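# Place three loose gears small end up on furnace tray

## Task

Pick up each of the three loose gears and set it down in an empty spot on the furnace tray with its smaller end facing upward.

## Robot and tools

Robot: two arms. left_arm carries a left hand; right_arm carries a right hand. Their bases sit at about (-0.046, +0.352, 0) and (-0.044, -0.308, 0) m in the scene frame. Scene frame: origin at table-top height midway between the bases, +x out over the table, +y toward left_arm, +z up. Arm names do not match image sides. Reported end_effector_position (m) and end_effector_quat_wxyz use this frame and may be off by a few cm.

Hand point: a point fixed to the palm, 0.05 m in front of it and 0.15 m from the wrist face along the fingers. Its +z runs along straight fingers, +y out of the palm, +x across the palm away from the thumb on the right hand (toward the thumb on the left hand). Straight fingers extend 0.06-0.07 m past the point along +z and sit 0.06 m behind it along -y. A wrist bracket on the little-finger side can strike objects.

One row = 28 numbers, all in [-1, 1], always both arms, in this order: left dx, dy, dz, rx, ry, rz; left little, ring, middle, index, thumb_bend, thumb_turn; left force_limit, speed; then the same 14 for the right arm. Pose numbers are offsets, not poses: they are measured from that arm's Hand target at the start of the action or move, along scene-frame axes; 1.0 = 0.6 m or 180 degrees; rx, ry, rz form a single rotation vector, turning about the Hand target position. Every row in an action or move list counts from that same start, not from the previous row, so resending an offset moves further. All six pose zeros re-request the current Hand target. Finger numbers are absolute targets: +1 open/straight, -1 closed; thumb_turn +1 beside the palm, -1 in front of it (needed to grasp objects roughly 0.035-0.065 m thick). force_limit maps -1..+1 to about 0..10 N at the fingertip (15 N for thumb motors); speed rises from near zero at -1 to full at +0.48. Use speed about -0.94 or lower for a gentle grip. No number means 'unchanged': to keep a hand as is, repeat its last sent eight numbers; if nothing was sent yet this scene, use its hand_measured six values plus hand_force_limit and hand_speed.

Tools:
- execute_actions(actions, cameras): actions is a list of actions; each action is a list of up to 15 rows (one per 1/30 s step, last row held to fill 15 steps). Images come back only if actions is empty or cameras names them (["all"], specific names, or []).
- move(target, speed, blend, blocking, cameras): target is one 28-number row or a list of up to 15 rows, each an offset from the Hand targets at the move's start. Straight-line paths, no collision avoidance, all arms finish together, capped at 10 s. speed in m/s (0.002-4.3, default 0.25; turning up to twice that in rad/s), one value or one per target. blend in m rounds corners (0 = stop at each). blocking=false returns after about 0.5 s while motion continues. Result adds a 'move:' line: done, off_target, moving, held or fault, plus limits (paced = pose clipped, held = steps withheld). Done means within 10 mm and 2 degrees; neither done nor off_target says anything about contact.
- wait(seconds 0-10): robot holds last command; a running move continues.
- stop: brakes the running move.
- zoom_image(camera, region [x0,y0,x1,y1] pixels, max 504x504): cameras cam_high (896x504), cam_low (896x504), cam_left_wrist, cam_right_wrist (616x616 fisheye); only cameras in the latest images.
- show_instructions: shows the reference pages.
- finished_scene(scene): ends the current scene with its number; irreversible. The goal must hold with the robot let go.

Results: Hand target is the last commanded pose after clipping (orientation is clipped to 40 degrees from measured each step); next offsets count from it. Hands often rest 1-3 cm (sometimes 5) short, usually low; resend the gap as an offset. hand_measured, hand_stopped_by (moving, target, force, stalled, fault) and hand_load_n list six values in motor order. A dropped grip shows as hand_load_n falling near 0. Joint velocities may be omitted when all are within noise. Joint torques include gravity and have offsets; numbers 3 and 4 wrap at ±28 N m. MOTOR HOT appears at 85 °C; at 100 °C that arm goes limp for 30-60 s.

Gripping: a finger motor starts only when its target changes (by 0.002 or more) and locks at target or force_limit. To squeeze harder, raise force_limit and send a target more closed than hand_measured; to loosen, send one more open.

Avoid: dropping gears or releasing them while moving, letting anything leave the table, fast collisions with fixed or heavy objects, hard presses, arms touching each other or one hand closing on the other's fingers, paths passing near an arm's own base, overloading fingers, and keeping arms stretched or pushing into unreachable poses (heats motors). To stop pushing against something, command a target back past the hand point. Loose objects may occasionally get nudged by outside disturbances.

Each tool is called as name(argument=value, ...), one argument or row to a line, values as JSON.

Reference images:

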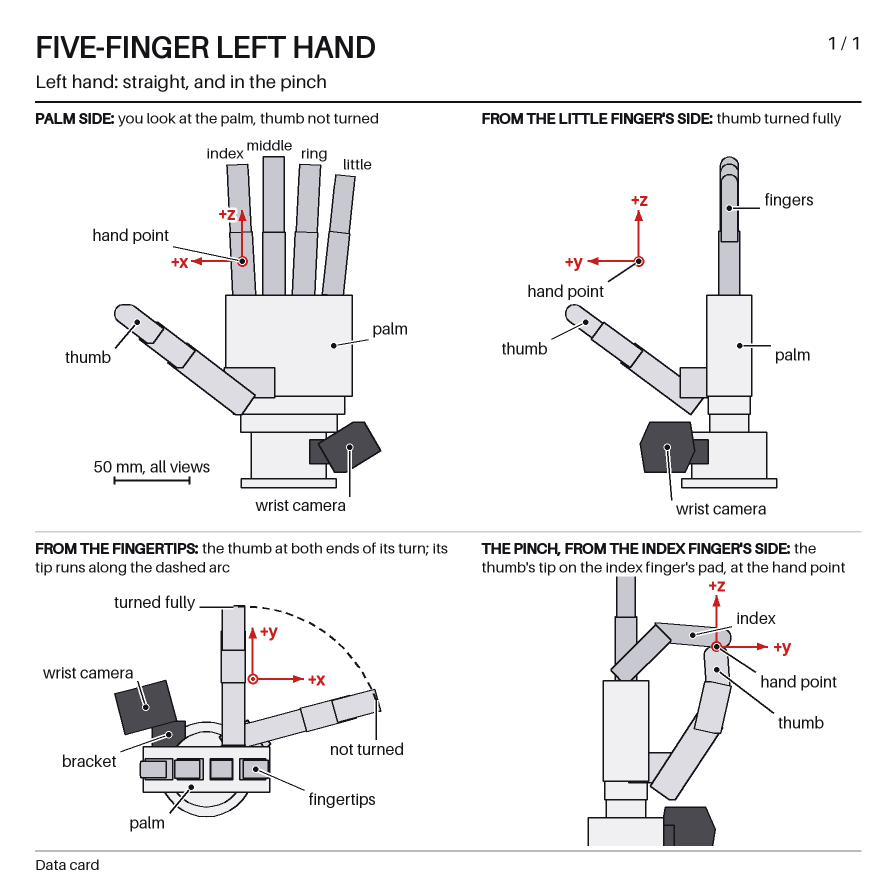

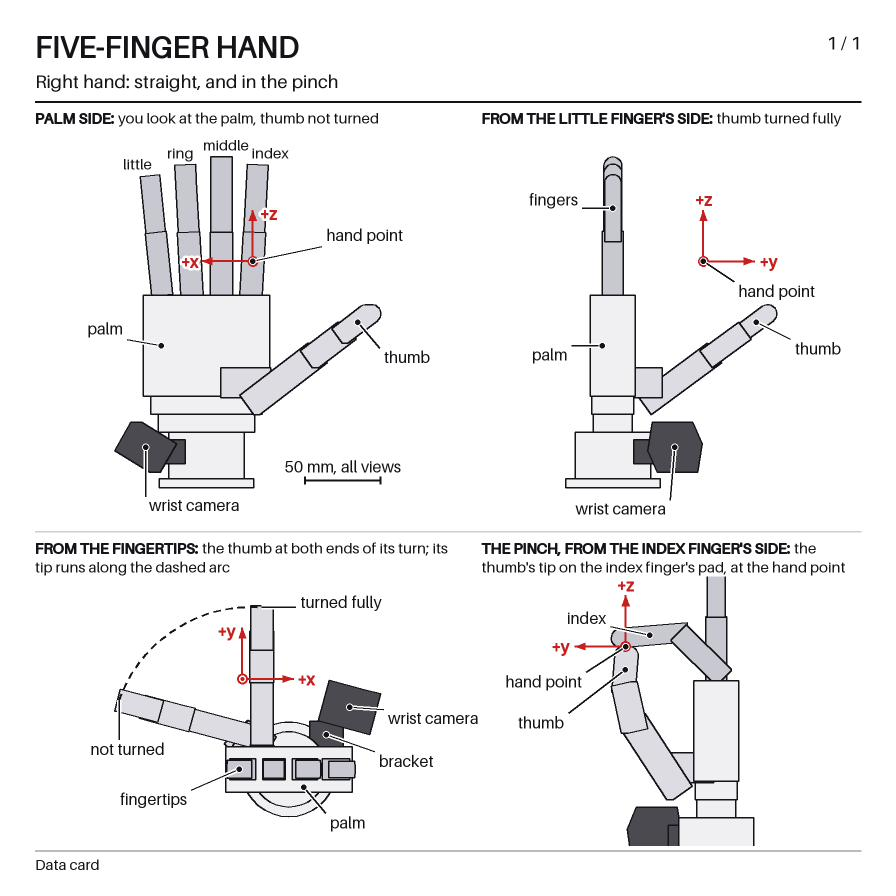

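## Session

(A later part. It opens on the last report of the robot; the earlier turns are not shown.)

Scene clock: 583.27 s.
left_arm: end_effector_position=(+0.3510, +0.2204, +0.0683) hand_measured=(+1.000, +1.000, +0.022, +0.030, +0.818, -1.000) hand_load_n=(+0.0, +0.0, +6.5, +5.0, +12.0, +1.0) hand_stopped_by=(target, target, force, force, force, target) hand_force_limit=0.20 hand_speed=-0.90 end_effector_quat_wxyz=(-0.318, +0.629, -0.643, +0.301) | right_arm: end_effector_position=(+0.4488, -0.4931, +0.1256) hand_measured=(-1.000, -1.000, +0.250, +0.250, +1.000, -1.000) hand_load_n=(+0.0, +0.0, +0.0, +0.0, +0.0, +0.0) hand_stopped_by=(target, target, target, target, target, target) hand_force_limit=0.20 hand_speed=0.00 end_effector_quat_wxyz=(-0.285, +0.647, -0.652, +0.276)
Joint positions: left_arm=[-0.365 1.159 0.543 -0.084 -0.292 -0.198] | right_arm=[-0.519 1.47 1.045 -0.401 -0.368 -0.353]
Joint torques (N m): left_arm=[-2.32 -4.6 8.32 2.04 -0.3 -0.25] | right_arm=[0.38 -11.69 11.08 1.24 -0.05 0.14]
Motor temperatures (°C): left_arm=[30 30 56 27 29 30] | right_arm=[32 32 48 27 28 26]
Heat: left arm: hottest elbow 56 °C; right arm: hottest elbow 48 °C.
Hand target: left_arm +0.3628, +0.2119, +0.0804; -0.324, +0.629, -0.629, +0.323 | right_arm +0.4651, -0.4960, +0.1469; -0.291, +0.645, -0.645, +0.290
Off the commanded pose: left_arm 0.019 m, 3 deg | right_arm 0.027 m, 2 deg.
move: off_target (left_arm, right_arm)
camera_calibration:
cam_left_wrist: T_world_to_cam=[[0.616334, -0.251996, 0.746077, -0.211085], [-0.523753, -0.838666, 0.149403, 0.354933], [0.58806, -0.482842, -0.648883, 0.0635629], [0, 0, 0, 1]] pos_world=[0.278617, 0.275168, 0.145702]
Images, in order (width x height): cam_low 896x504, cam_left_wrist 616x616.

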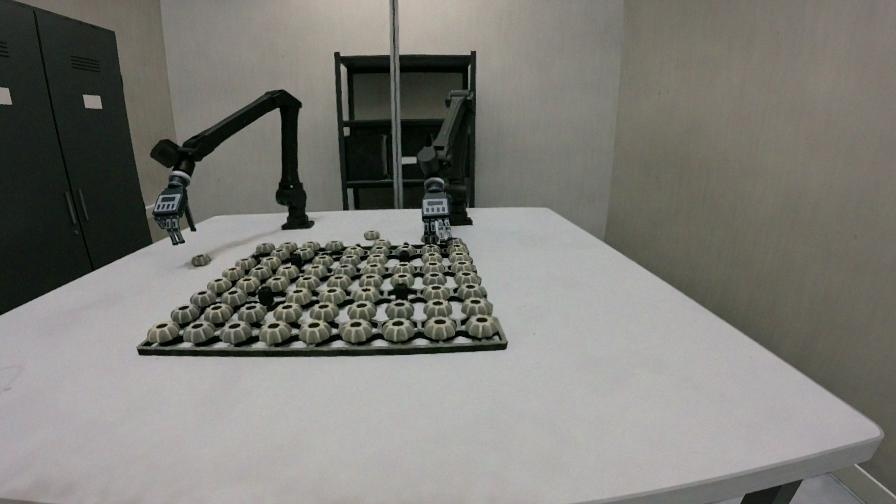

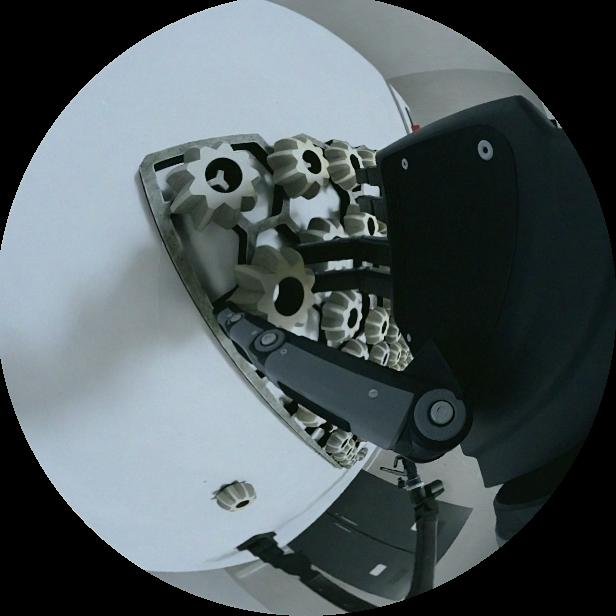

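zoom_image(
  camera="cam_low",
  region=[415, 230, 445, 260],
)

execute_actions(
  actions=[],
)

zoom_image(
  camera="cam_high",
  region=[540, 260, 610, 330],
)

Scaled by 16.800.

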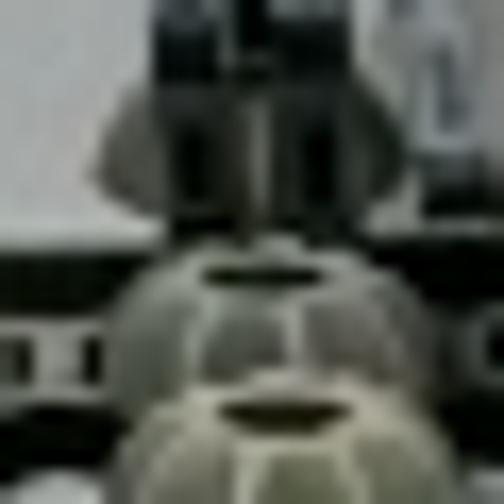

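Scene clock: 598.63 s.
left_arm: end_effector_position=(+0.3510, +0.2204, +0.0683) hand_measured=(+1.000, +1.000, +0.022, +0.030, +0.818, -1.000) hand_load_n=(+0.0, +0.0, +6.5, +5.0, +12.0, +1.0) hand_stopped_by=(target, target, force, force, force, target) hand_force_limit=0.20 hand_speed=-0.90 end_effector_quat_wxyz=(-0.318, +0.629, -0.643, +0.301) | right_arm: end_effector_position=(+0.4488, -0.4931, +0.1256) hand_measured=(-1.000, -1.000, +0.250, +0.250, +1.000, -1.000) hand_load_n=(+0.0, +0.0, +0.0, +0.0, +0.0, +0.0) hand_stopped_by=(target, target, target, target, target, target) hand_force_limit=0.20 hand_speed=0.00 end_effector_quat_wxyz=(-0.285, +0.647, -0.652, +0.276)
Joint positions: left_arm=[-0.365 1.159 0.543 -0.084 -0.292 -0.198] | right_arm=[-0.519 1.47 1.045 -0.401 -0.368 -0.353]
Joint velocities: within noise
Joint torques (N m): left_arm=[-2.32 -4.6 8.34 2.06 -0.3 -0.25] | right_arm=[0.44 -11.69 11.07 1.24 -0.05 0.14]
Motor temperatures (°C): left_arm=[30 30 55 27 29 30] | right_arm=[32 32 49 27 28 26]
Heat: left arm: hottest elbow 55 °C; right arm: hottest elbow 49 °C.
Hand target: left_arm +0.3628, +0.2119, +0.0804; -0.324, +0.629, -0.629, +0.323 | right_arm +0.4651, -0.4960, +0.1469; -0.291, +0.645, -0.645, +0.290
Off the commanded pose: left_arm 0.019 m, 3 deg | right_arm 0.027 m, 2 deg.
camera_calibration:
cam_left_wrist: T_world_to_cam=[[0.616334, -0.251996, 0.746077, -0.211085], [-0.523753, -0.838666, 0.149403, 0.354933], [0.58806, -0.482842, -0.648883, 0.0635629], [0, 0, 0, 1]] pos_world=[0.278617, 0.275168, 0.145702]
cam_right_wrist: T_world_to_cam=[[-0.677508, -0.270202, -0.684086, 0.253976], [-0.51292, 0.840173, 0.176134, 0.627335], [0.527158, 0.470213, -0.707816, 0.200166], [0, 0, 0, 1]] pos_world=[0.388324, -0.552566, 0.204927]

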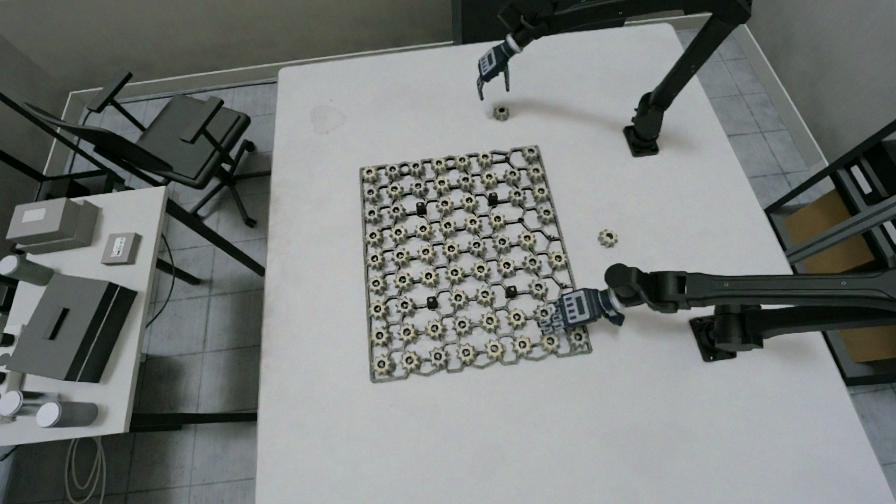

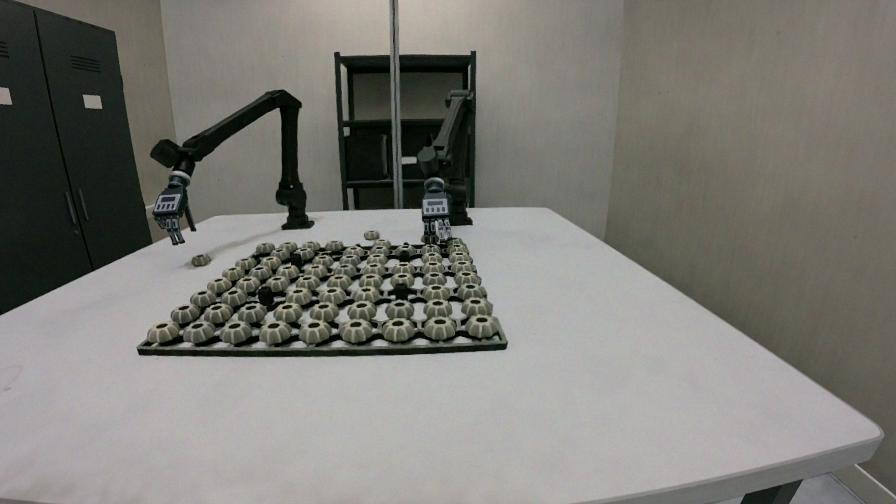

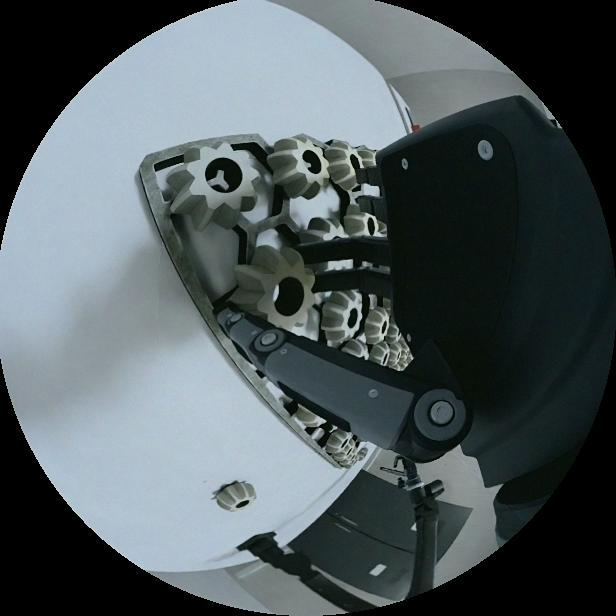

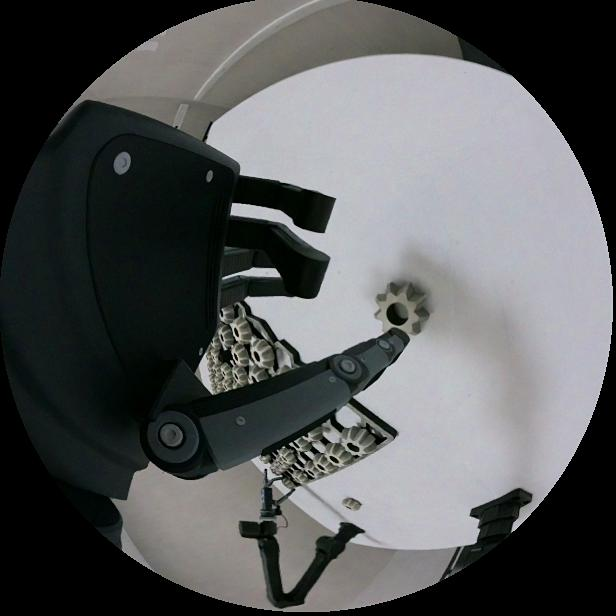

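Scaled by 7.200.

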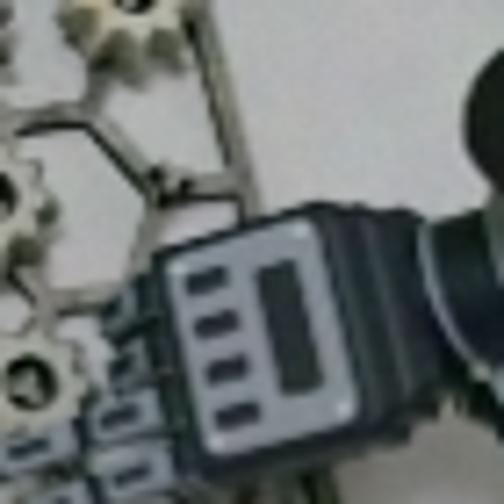

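zoom_image(
  camera="cam_left_wrist",
  region=[260, 265, 320, 325],
)

zoom_image(
  camera="cam_left_wrist",
  region=[190, 140, 250, 200],
)

Scaled by 8.400 from the camera's 616x616 image, which has a finer 880x880 frame.

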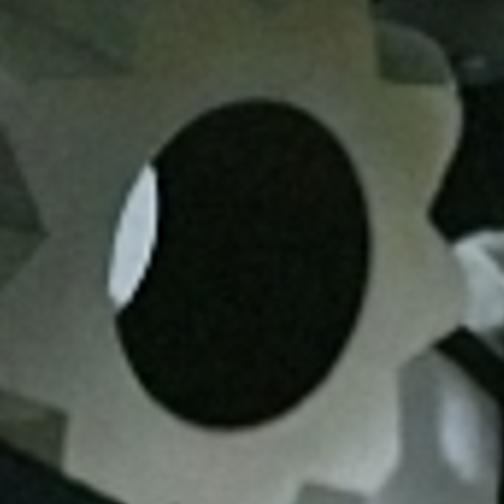

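Scaled by 8.400 from the camera's 616x616 image, which has a finer 880x880 frame.

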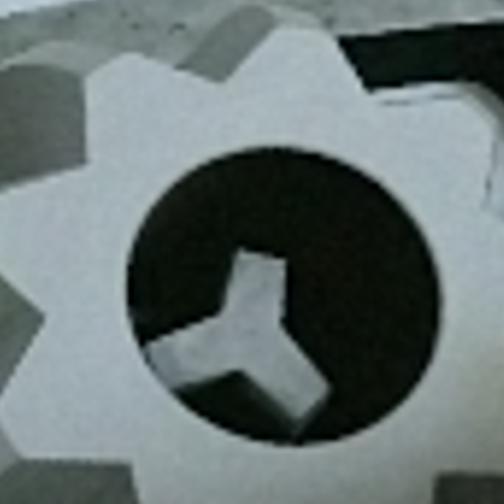

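move(
  target=[0.0,0.006,-0.02, 0,0,0, 1,1,-0.3,-0.3,0.4,-1,0.2,-0.9, 0,0,0,0,0,0,-1,-1,0.25,0.25,1,-1,0.2,0],
  speed=0.05,
  cameras=["cam_left_wrist","cam_low"],
)

zoom_image(
  camera="cam_left_wrist",
  region=[150, 150, 350, 350],
)

zoom_image(
  camera="cam_low",
  region=[415, 230, 445, 260],
)

Scene clock: 614.97 s.
left_arm: end_effector_position=(+0.3501, +0.2202, +0.0566) hand_measured=(+1.000, +1.000, +0.022, +0.030, +0.818, -1.000) hand_load_n=(+0.0, +0.0, +6.5, +5.0, +12.0, +1.0) hand_stopped_by=(target, target, force, force, force, target) hand_force_limit=0.20 hand_speed=-0.90 end_effector_quat_wxyz=(-0.317, +0.628, -0.643, +0.301) | right_arm: end_effector_position=(+0.4488, -0.4931, +0.1256) hand_measured=(-1.000, -1.000, +0.250, +0.250, +1.000, -1.000) hand_load_n=(+0.0, +0.0, +0.0, +0.0, +0.0, +0.0) hand_stopped_by=(target, target, target, target, target, target) hand_force_limit=0.20 hand_speed=0.00 end_effector_quat_wxyz=(-0.285, +0.647, -0.652, +0.276)
Joint positions: left_arm=[-0.365 1.184 0.523 -0.038 -0.289 -0.198] | right_arm=[-0.519 1.47 1.045 -0.401 -0.368 -0.353]
Joint torques (N m): left_arm=[-1.55 -4.72 7.99 2.13 -0.06 -0.18] | right_arm=[0.38 -11.69 11.07 1.24 -0.05 0.14]
Heat: left arm: hottest elbow 54 °C; right arm: hottest elbow 49 °C.
Hand target: left_arm +0.3628, +0.2155, +0.0684; -0.324, +0.629, -0.629, +0.323 | right_arm +0.4651, -0.4960, +0.1469; -0.291, +0.645, -0.645, +0.290
Off the commanded pose: left_arm 0.018 m, 3 deg | right_arm 0.027 m, 2 deg.
move: off_target (left_arm, right_arm)
camera_calibration:
cam_left_wrist: T_world_to_cam=[[0.61606, -0.251918, 0.74633, -0.201767], [-0.525389, -0.837348, 0.151043, 0.356154], [0.586887, -0.485165, -0.648211, 0.0572528], [0, 0, 0, 1]] pos_world=[0.277819, 0.275174, 0.133902]
Images, in order (width x height): cam_low 896x504, cam_left_wrist 616x616.

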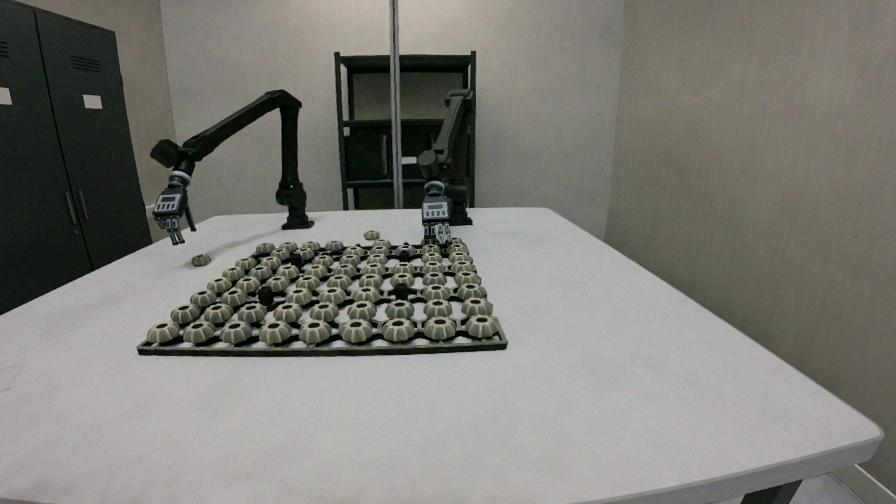

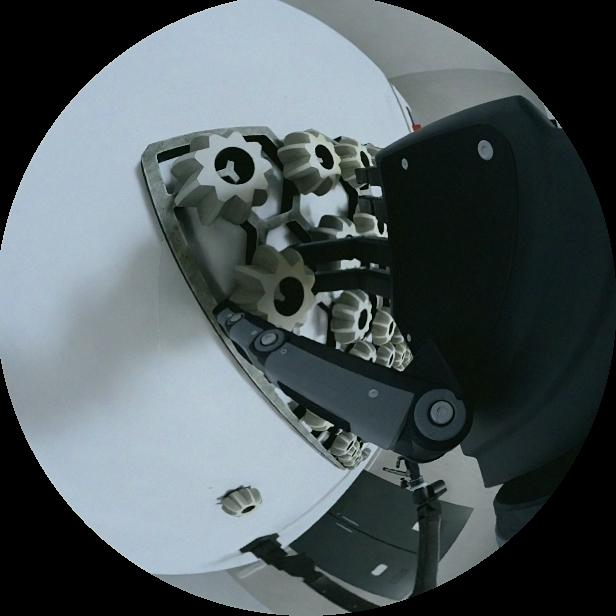

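Scaled by 2.520 from the camera's 616x616 image, which has a finer 880x880 frame.

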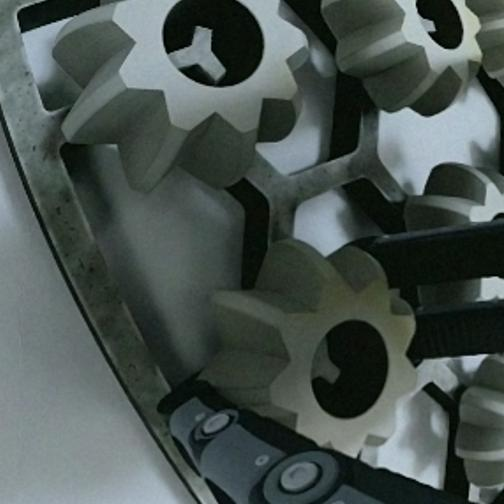

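Scaled by 16.800.

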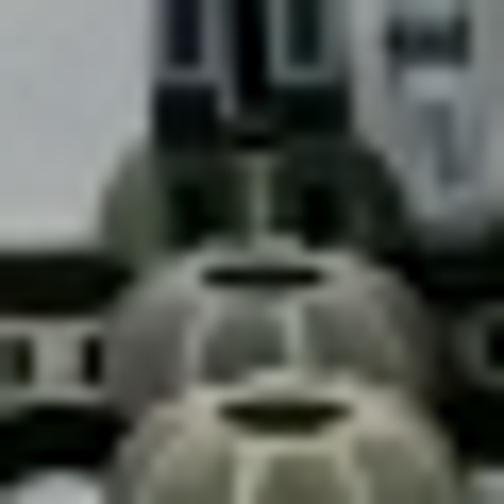

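zoom_image(
  camera="cam_left_wrist",
  region=[250, 255, 330, 335],
)

zoom_image(
  camera="cam_left_wrist",
  region=[195, 130, 275, 210],
)

Scaled by 6.300 from the camera's 616x616 image, which has a finer 880x880 frame.

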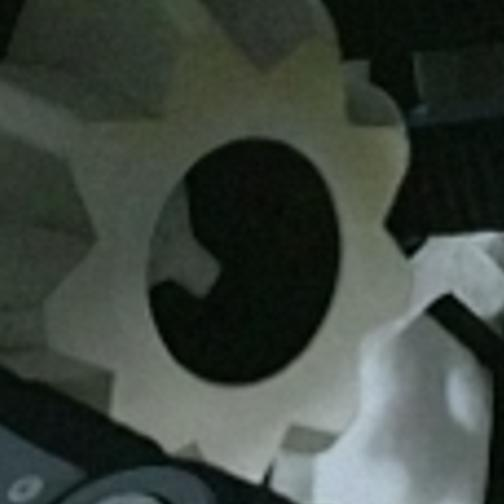

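Scaled by 6.300 from the camera's 616x616 image, which has a finer 880x880 frame.

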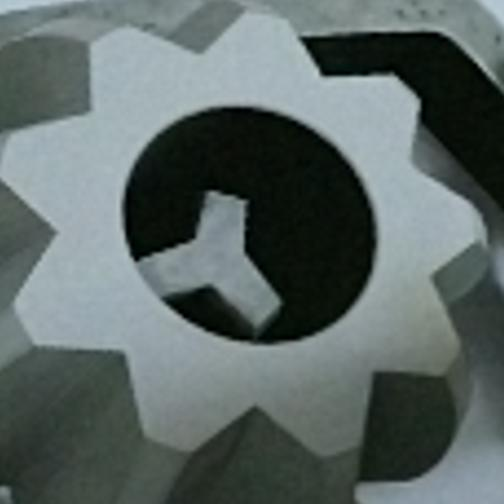

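move(
  target=[0.0,0.0,-0.008, 0,0,0, 1,1,-0.3,-0.3,0.4,-1,0.2,-0.9, 0,0,0,0,0,0,-1,-1,0.25,0.25,1,-1,0.2,0],
  speed=0.05,
  cameras=["cam_left_wrist","cam_low"],
)

zoom_image(
  camera="cam_left_wrist",
  region=[210, 215, 330, 335],
)

zoom_image(
  camera="cam_low",
  region=[415, 230, 445, 260],
)

Scene clock: 623.70 s.
left_arm: end_effector_position=(+0.3498, +0.2203, +0.0534) hand_measured=(+1.000, +1.000, +0.022, +0.030, +0.818, -1.000) hand_load_n=(+0.0, +0.0, +6.0, +4.0, +12.5, +0.0) hand_stopped_by=(target, target, force, force, force, target) hand_force_limit=0.20 hand_speed=-0.90 end_effector_quat_wxyz=(-0.318, +0.628, -0.643, +0.302) | right_arm: end_effector_position=(+0.4488, -0.4931, +0.1256) hand_measured=(-1.000, -1.000, +0.250, +0.250, +1.000, -1.000) hand_load_n=(+0.0, +0.5, +0.0, +0.0, +0.0, +0.0) hand_stopped_by=(target, target, target, target, target, target) hand_force_limit=0.20 hand_speed=0.00 end_effector_quat_wxyz=(-0.285, +0.647, -0.652, +0.276)
Joint positions: left_arm=[-0.365 1.191 0.516 -0.022 -0.289 -0.198] | right_arm=[-0.519 1.47 1.045 -0.401 -0.368 -0.353]
Joint torques (N m): left_arm=[-1.61 -4.48 7.91 2.22 -0.06 -0.18] | right_arm=[0.38 -11.69 11.07 1.21 -0.05 0.14]
Heat: left arm: hottest elbow 53 °C; right arm: hottest elbow 49 °C.
Hand target: left_arm +0.3627, +0.2155, +0.0635; -0.324, +0.629, -0.629, +0.323 | right_arm +0.4651, -0.4960, +0.1469; -0.291, +0.645, -0.645, +0.290
Off the commanded pose: left_arm 0.017 m, 3 deg | right_arm 0.027 m, 2 deg.
move: off_target (left_arm, right_arm)
camera_calibration:
cam_left_wrist: T_world_to_cam=[[0.614735, -0.25145, 0.747579, -0.198853], [-0.525634, -0.837272, 0.150611, 0.356729], [0.588056, -0.485539, -0.646871, 0.0549828], [0, 0, 0, 1]] pos_world=[0.277418, 0.275374, 0.130497]
Images, in order (width x height): cam_low 896x504, cam_left_wrist 616x616.

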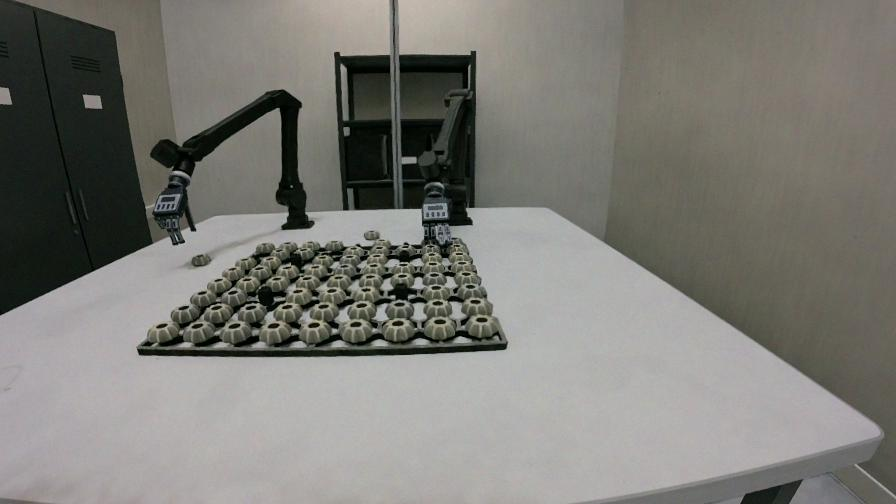

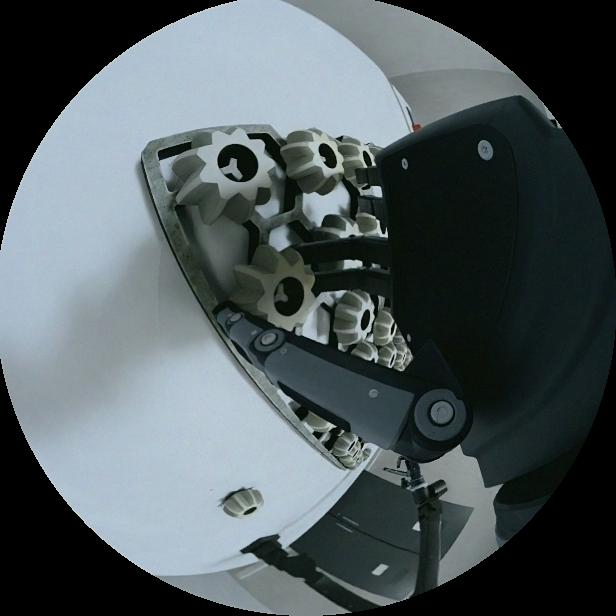

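Scaled by 4.200 from the camera's 616x616 image, which has a finer 880x880 frame.

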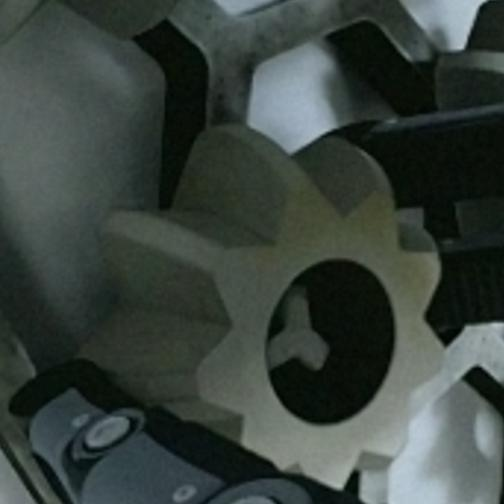

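Scaled by 16.800.

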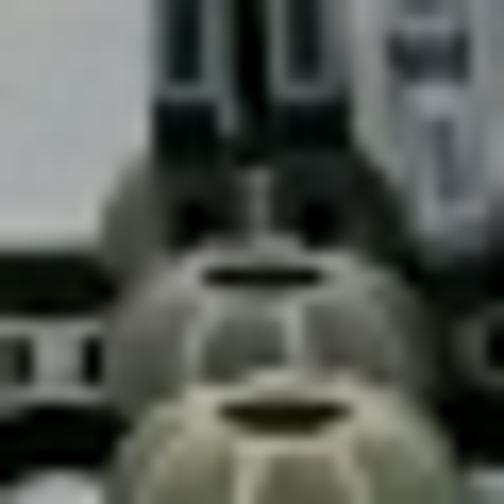

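move(
  target=[0.0,0.0,0.0, 0,0,0, 1,1,0.3,0.3,1,-1,0.2,-0.6, 0,0,0,0,0,0,-1,-1,0.25,0.25,1,-1,0.2,0],
  speed=0.05,
  cameras=["cam_left_wrist","cam_low"],
)

zoom_image(
  camera="cam_left_wrist",
  region=[210, 215, 330, 335],
)

zoom_image(
  camera="cam_low",
  region=[415, 230, 445, 260],
)

Scene clock: 628.30 s.
left_arm: end_effector_position=(+0.3411, +0.2199, +0.0462) hand_measured=(+1.000, +1.000, +0.298, +0.300, +1.000, -1.000) hand_load_n=(+0.0, -0.5, -5.0, +0.0, +0.0, +0.0) hand_stopped_by=(target, target, target, target, target, target) hand_force_limit=0.20 hand_speed=-0.60 end_effector_quat_wxyz=(-0.311, +0.627, -0.648, +0.300) | right_arm: end_effector_position=(+0.4488, -0.4931, +0.1256) hand_measured=(-1.000, -1.000, +0.250, +0.250, +1.000, -1.000) hand_load_n=(+0.0, +0.0, +0.0, +0.0, +0.0, +0.0) hand_stopped_by=(target, target, target, target, target, target) hand_force_limit=0.20 hand_speed=0.00 end_effector_quat_wxyz=(-0.285, +0.647, -0.652, +0.276)
Joint positions: left_arm=[-0.369 1.186 0.497 -0.021 -0.28 -0.198] | right_arm=[-0.519 1.47 1.045 -0.401 -0.368 -0.353]
Joint torques (N m): left_arm=[-1.26 -4.25 9.18 2.11 -0.46 -0.18] | right_arm=[0.44 -11.69 11.07 1.22 -0.05 0.14]
Heat: left arm: hottest elbow 53 °C; right arm: hottest elbow 49 °C.
Hand target: left_arm +0.3628, +0.2156, +0.0635; -0.324, +0.629, -0.629, +0.323 | right_arm +0.4651, -0.4960, +0.1469; -0.291, +0.645, -0.645, +0.290
Off the commanded pose: left_arm 0.028 m, 4 deg | right_arm 0.027 m, 2 deg.
move: off_target (left_arm, right_arm)
camera_calibration:
cam_left_wrist: T_world_to_cam=[[0.622816, -0.257482, 0.738785, -0.18927], [-0.532422, -0.831395, 0.159087, 0.353504], [0.57326, -0.492427, -0.654896, 0.0622008], [0, 0, 0, 1]] pos_world=[0.270437, 0.275797, 0.124327]
Images, in order (width x height): cam_low 896x504, cam_left_wrist 616x616.

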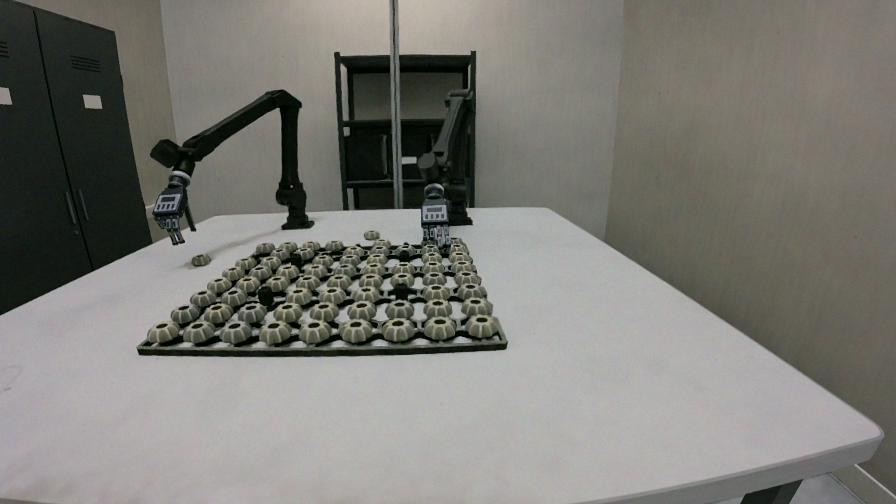

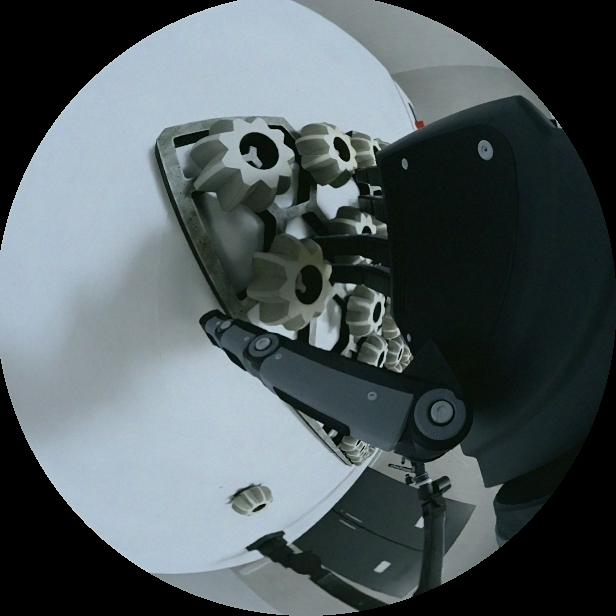

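Scaled by 4.200 from the camera's 616x616 image, which has a finer 880x880 frame.

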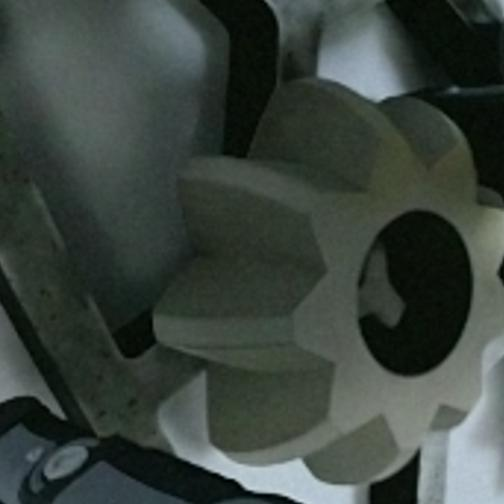

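Scaled by 16.800.

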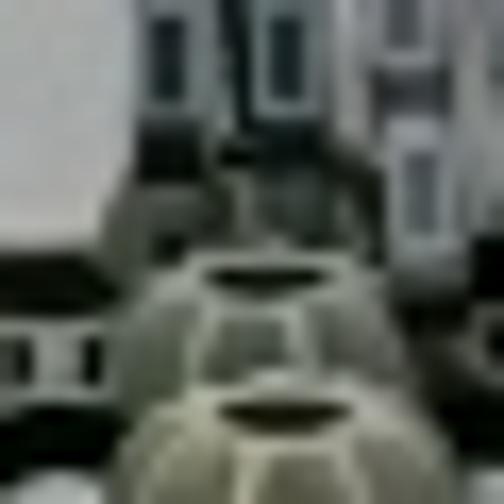

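move(
  target=[0.02,0.0,0.05, 0,0,0, 1,1,0.2,0.2,1,-1,0.2,-0.6, 0,0,0,0,0,0,-1,-1,0.25,0.25,1,-1,0.2,0],
  speed=0.08,
  cameras=["cam_left_wrist"],
)

zoom_image(
  camera="cam_left_wrist",
  region=[150, 150, 350, 350],
)

Scene clock: 638.23 s.
left_arm: end_effector_position=(+0.3482, +0.2219, +0.0592) hand_measured=(+1.000, +1.000, +0.200, +0.200, +1.000, -1.000) hand_load_n=(+0.0, +0.5, -0.5, +0.0, +0.0, +0.0) hand_stopped_by=(target, target, target, target, target, target) hand_force_limit=0.20 hand_speed=-0.60 end_effector_quat_wxyz=(-0.311, +0.631, -0.647, +0.295) | right_arm: end_effector_position=(+0.4488, -0.4931, +0.1256) hand_measured=(-1.000, -1.000, +0.250, +0.250, +1.000, -1.000) hand_load_n=(+0.0, +0.0, +0.0, +0.0, +0.0, +0.0) hand_stopped_by=(target, target, target, target, target, target) hand_force_limit=0.20 hand_speed=0.00 end_effector_quat_wxyz=(-0.285, +0.647, -0.652, +0.276)
Joint positions: left_arm=[-0.358 1.176 0.537 -0.081 -0.279 -0.198] | right_arm=[-0.519 1.47 1.045 -0.401 -0.368 -0.353]
Joint torques (N m): left_arm=[-1.08 -5.83 11.73 0.69 -0.07 -0.1] | right_arm=[0.44 -11.69 11.07 1.22 -0.05 0.14]
Heat: left arm: hottest elbow 52 °C; right arm: hottest elbow 49 °C.
Hand target: left_arm +0.3748, +0.2155, +0.0936; -0.324, +0.629, -0.629, +0.323 | right_arm +0.4651, -0.4960, +0.1469; -0.291, +0.645, -0.645, +0.290
Off the commanded pose: left_arm 0.044 m, 4 deg | right_arm 0.027 m, 2 deg.
move: off_target (left_arm, right_arm)
camera_calibration:
cam_left_wrist: T_world_to_cam=[[0.631623, -0.252861, 0.732881, -0.206521], [-0.522592, -0.837136, 0.161557, 0.354569], [0.57267, -0.48504, -0.660897, 0.0665368], [0, 0, 0, 1]] pos_world=[0.277635, 0.276875, 0.138046]
Images, in order (width x height): cam_left_wrist 616x616.

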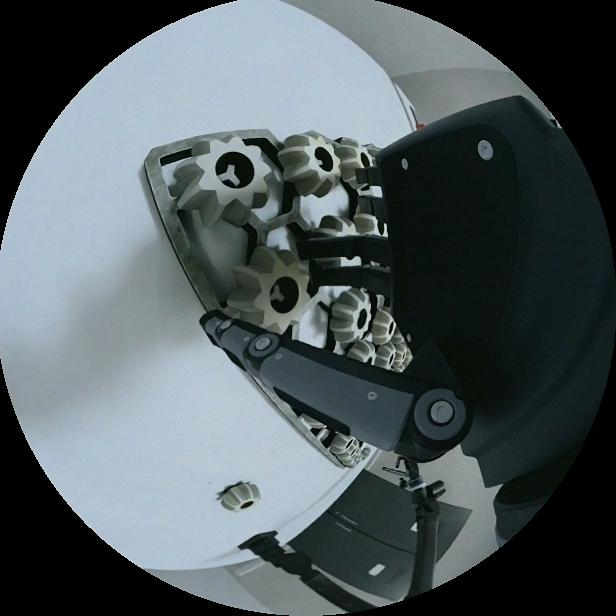

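Scaled by 2.520 from the camera's 616x616 image, which has a finer 880x880 frame.

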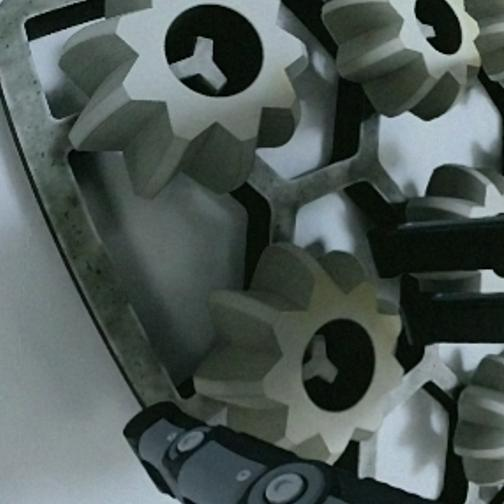

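move(
  target=[0.02,0.0,0.12, 0,0,0, 1,1,0.2,0.2,1,-1,0.2,-0.6, 0,0,0,0,0,0,-1,-1,0.25,0.25,1,-1,0.2,0],
  speed=0.1,
  cameras=["cam_left_wrist","cam_low","cam_right_wrist"],
)

zoom_image(
  camera="cam_left_wrist",
  region=[150, 150, 350, 350],
)

zoom_image(
  camera="cam_low",
  region=[410, 215, 470, 275],
)

Scene clock: 642.40 s.
left_arm: end_effector_position=(+0.3671, +0.2189, +0.1307) hand_measured=(+1.000, +1.000, +0.200, +0.200, +1.000, -1.000) hand_load_n=(+0.0, +0.0, +0.0, +0.0, +0.0, +0.0) hand_stopped_by=(target, target, target, target, target, target) hand_force_limit=0.20 hand_speed=-0.60 end_effector_quat_wxyz=(-0.311, +0.633, -0.643, +0.298) | right_arm: end_effector_position=(+0.4488, -0.4931, +0.1256) hand_measured=(-1.000, -1.000, +0.250, +0.250, +1.000, -1.000) hand_load_n=(+0.0, +0.0, +0.0, +0.0, +0.0, -0.5) hand_stopped_by=(target, target, target, target, target, target) hand_force_limit=0.20 hand_speed=0.00 end_effector_quat_wxyz=(-0.285, +0.647, -0.652, +0.276)
Joint positions: left_arm=[-0.345 1.103 0.698 -0.306 -0.27 -0.198] | right_arm=[-0.519 1.47 1.045 -0.401 -0.368 -0.353]
Joint torques (N m): left_arm=[-1.14 -5.77 12.51 0.62 -0.03 -0.03] | right_arm=[0.5 -11.69 11.07 1.22 -0.05 0.14]
Heat: left arm: hottest elbow 53 °C; right arm: hottest elbow 49 °C.
Hand target: left_arm +0.3869, +0.2156, +0.1657; -0.324, +0.629, -0.629, +0.323 | right_arm +0.4651, -0.4960, +0.1469; -0.291, +0.645, -0.645, +0.290
Off the commanded pose: left_arm 0.040 m, 4 deg | right_arm 0.027 m, 2 deg.
move: off_target (left_arm, right_arm)
camera_calibration:
cam_left_wrist: T_world_to_cam=[[0.628629, -0.24324, 0.738688, -0.273411], [-0.518627, -0.838906, 0.165115, 0.348893], [0.579527, -0.4869, -0.653511, 0.0983452], [0, 0, 0, 1]] pos_world=[0.295826, 0.274068, 0.208628]
cam_right_wrist: T_world_to_cam=[[-0.677508, -0.270202, -0.684086, 0.253976], [-0.51292, 0.840173, 0.176134, 0.627335], [0.527158, 0.470213, -0.707816, 0.200166], [0, 0, 0, 1]] pos_world=[0.388324, -0.552566, 0.204927]
Images, in order (width x height): cam_low 896x504, cam_left_wrist 616x616, cam_right_wrist 616x616.

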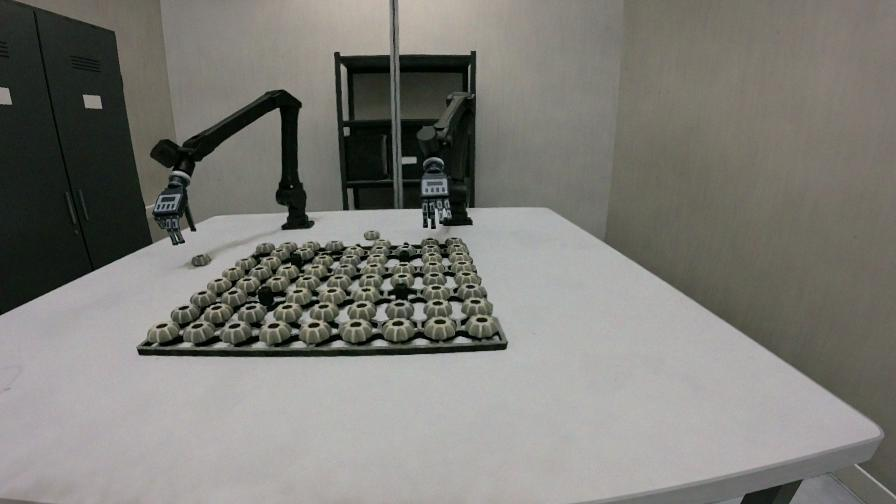

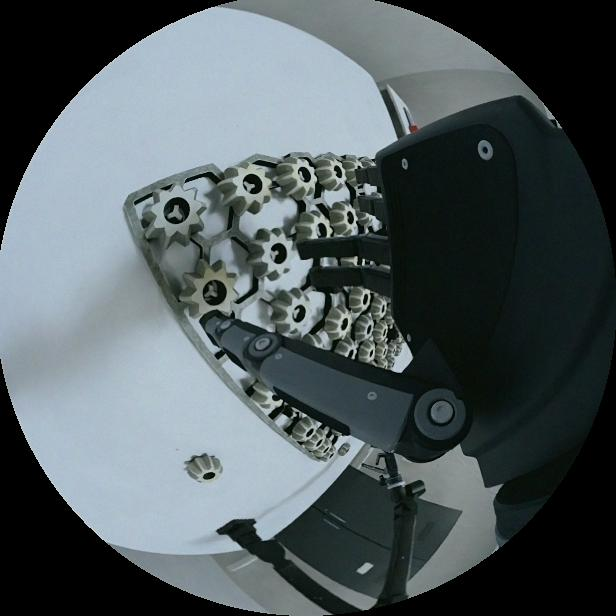

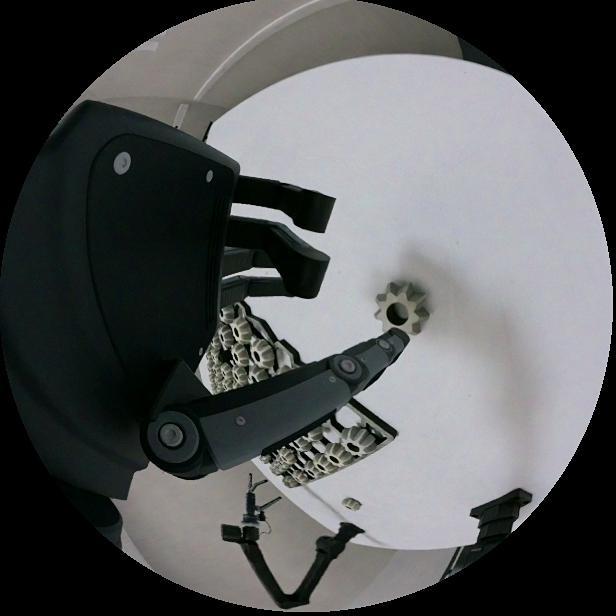

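Scaled by 2.520 from the camera's 616x616 image, which has a finer 880x880 frame.

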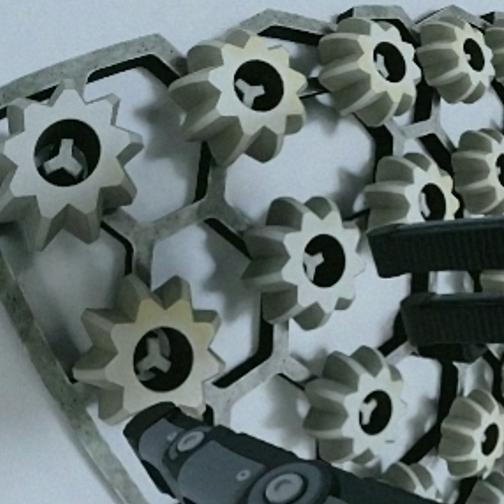

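Scaled by 8.400.

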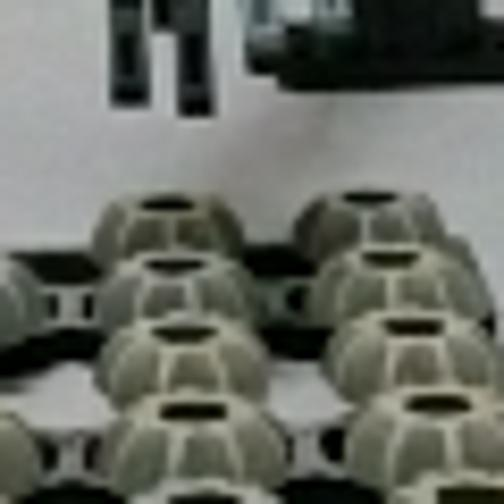

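zoom_image(
  camera="cam_left_wrist",
  region=[170, 430, 240, 500],
)

zoom_image(
  camera="cam_right_wrist",
  region=[360, 265, 445, 350],
)

Scaled by 7.200 from the camera's 616x616 image, which has a finer 880x880 frame.

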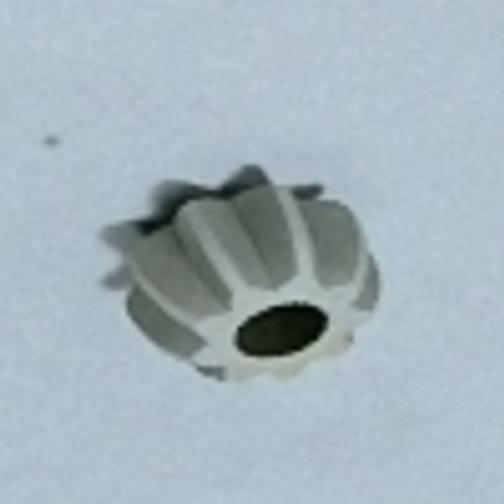

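Scaled by 5.929 from the camera's 616x616 image, which has a finer 880x880 frame.

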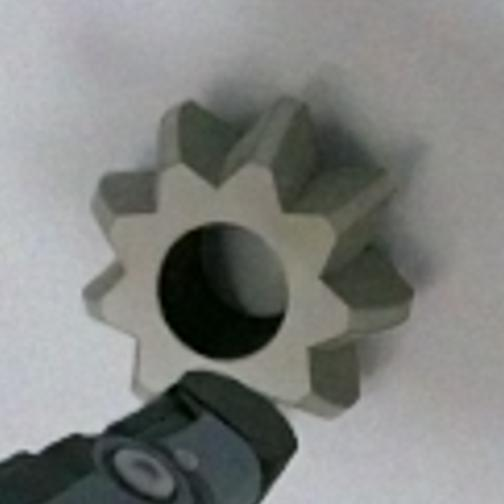

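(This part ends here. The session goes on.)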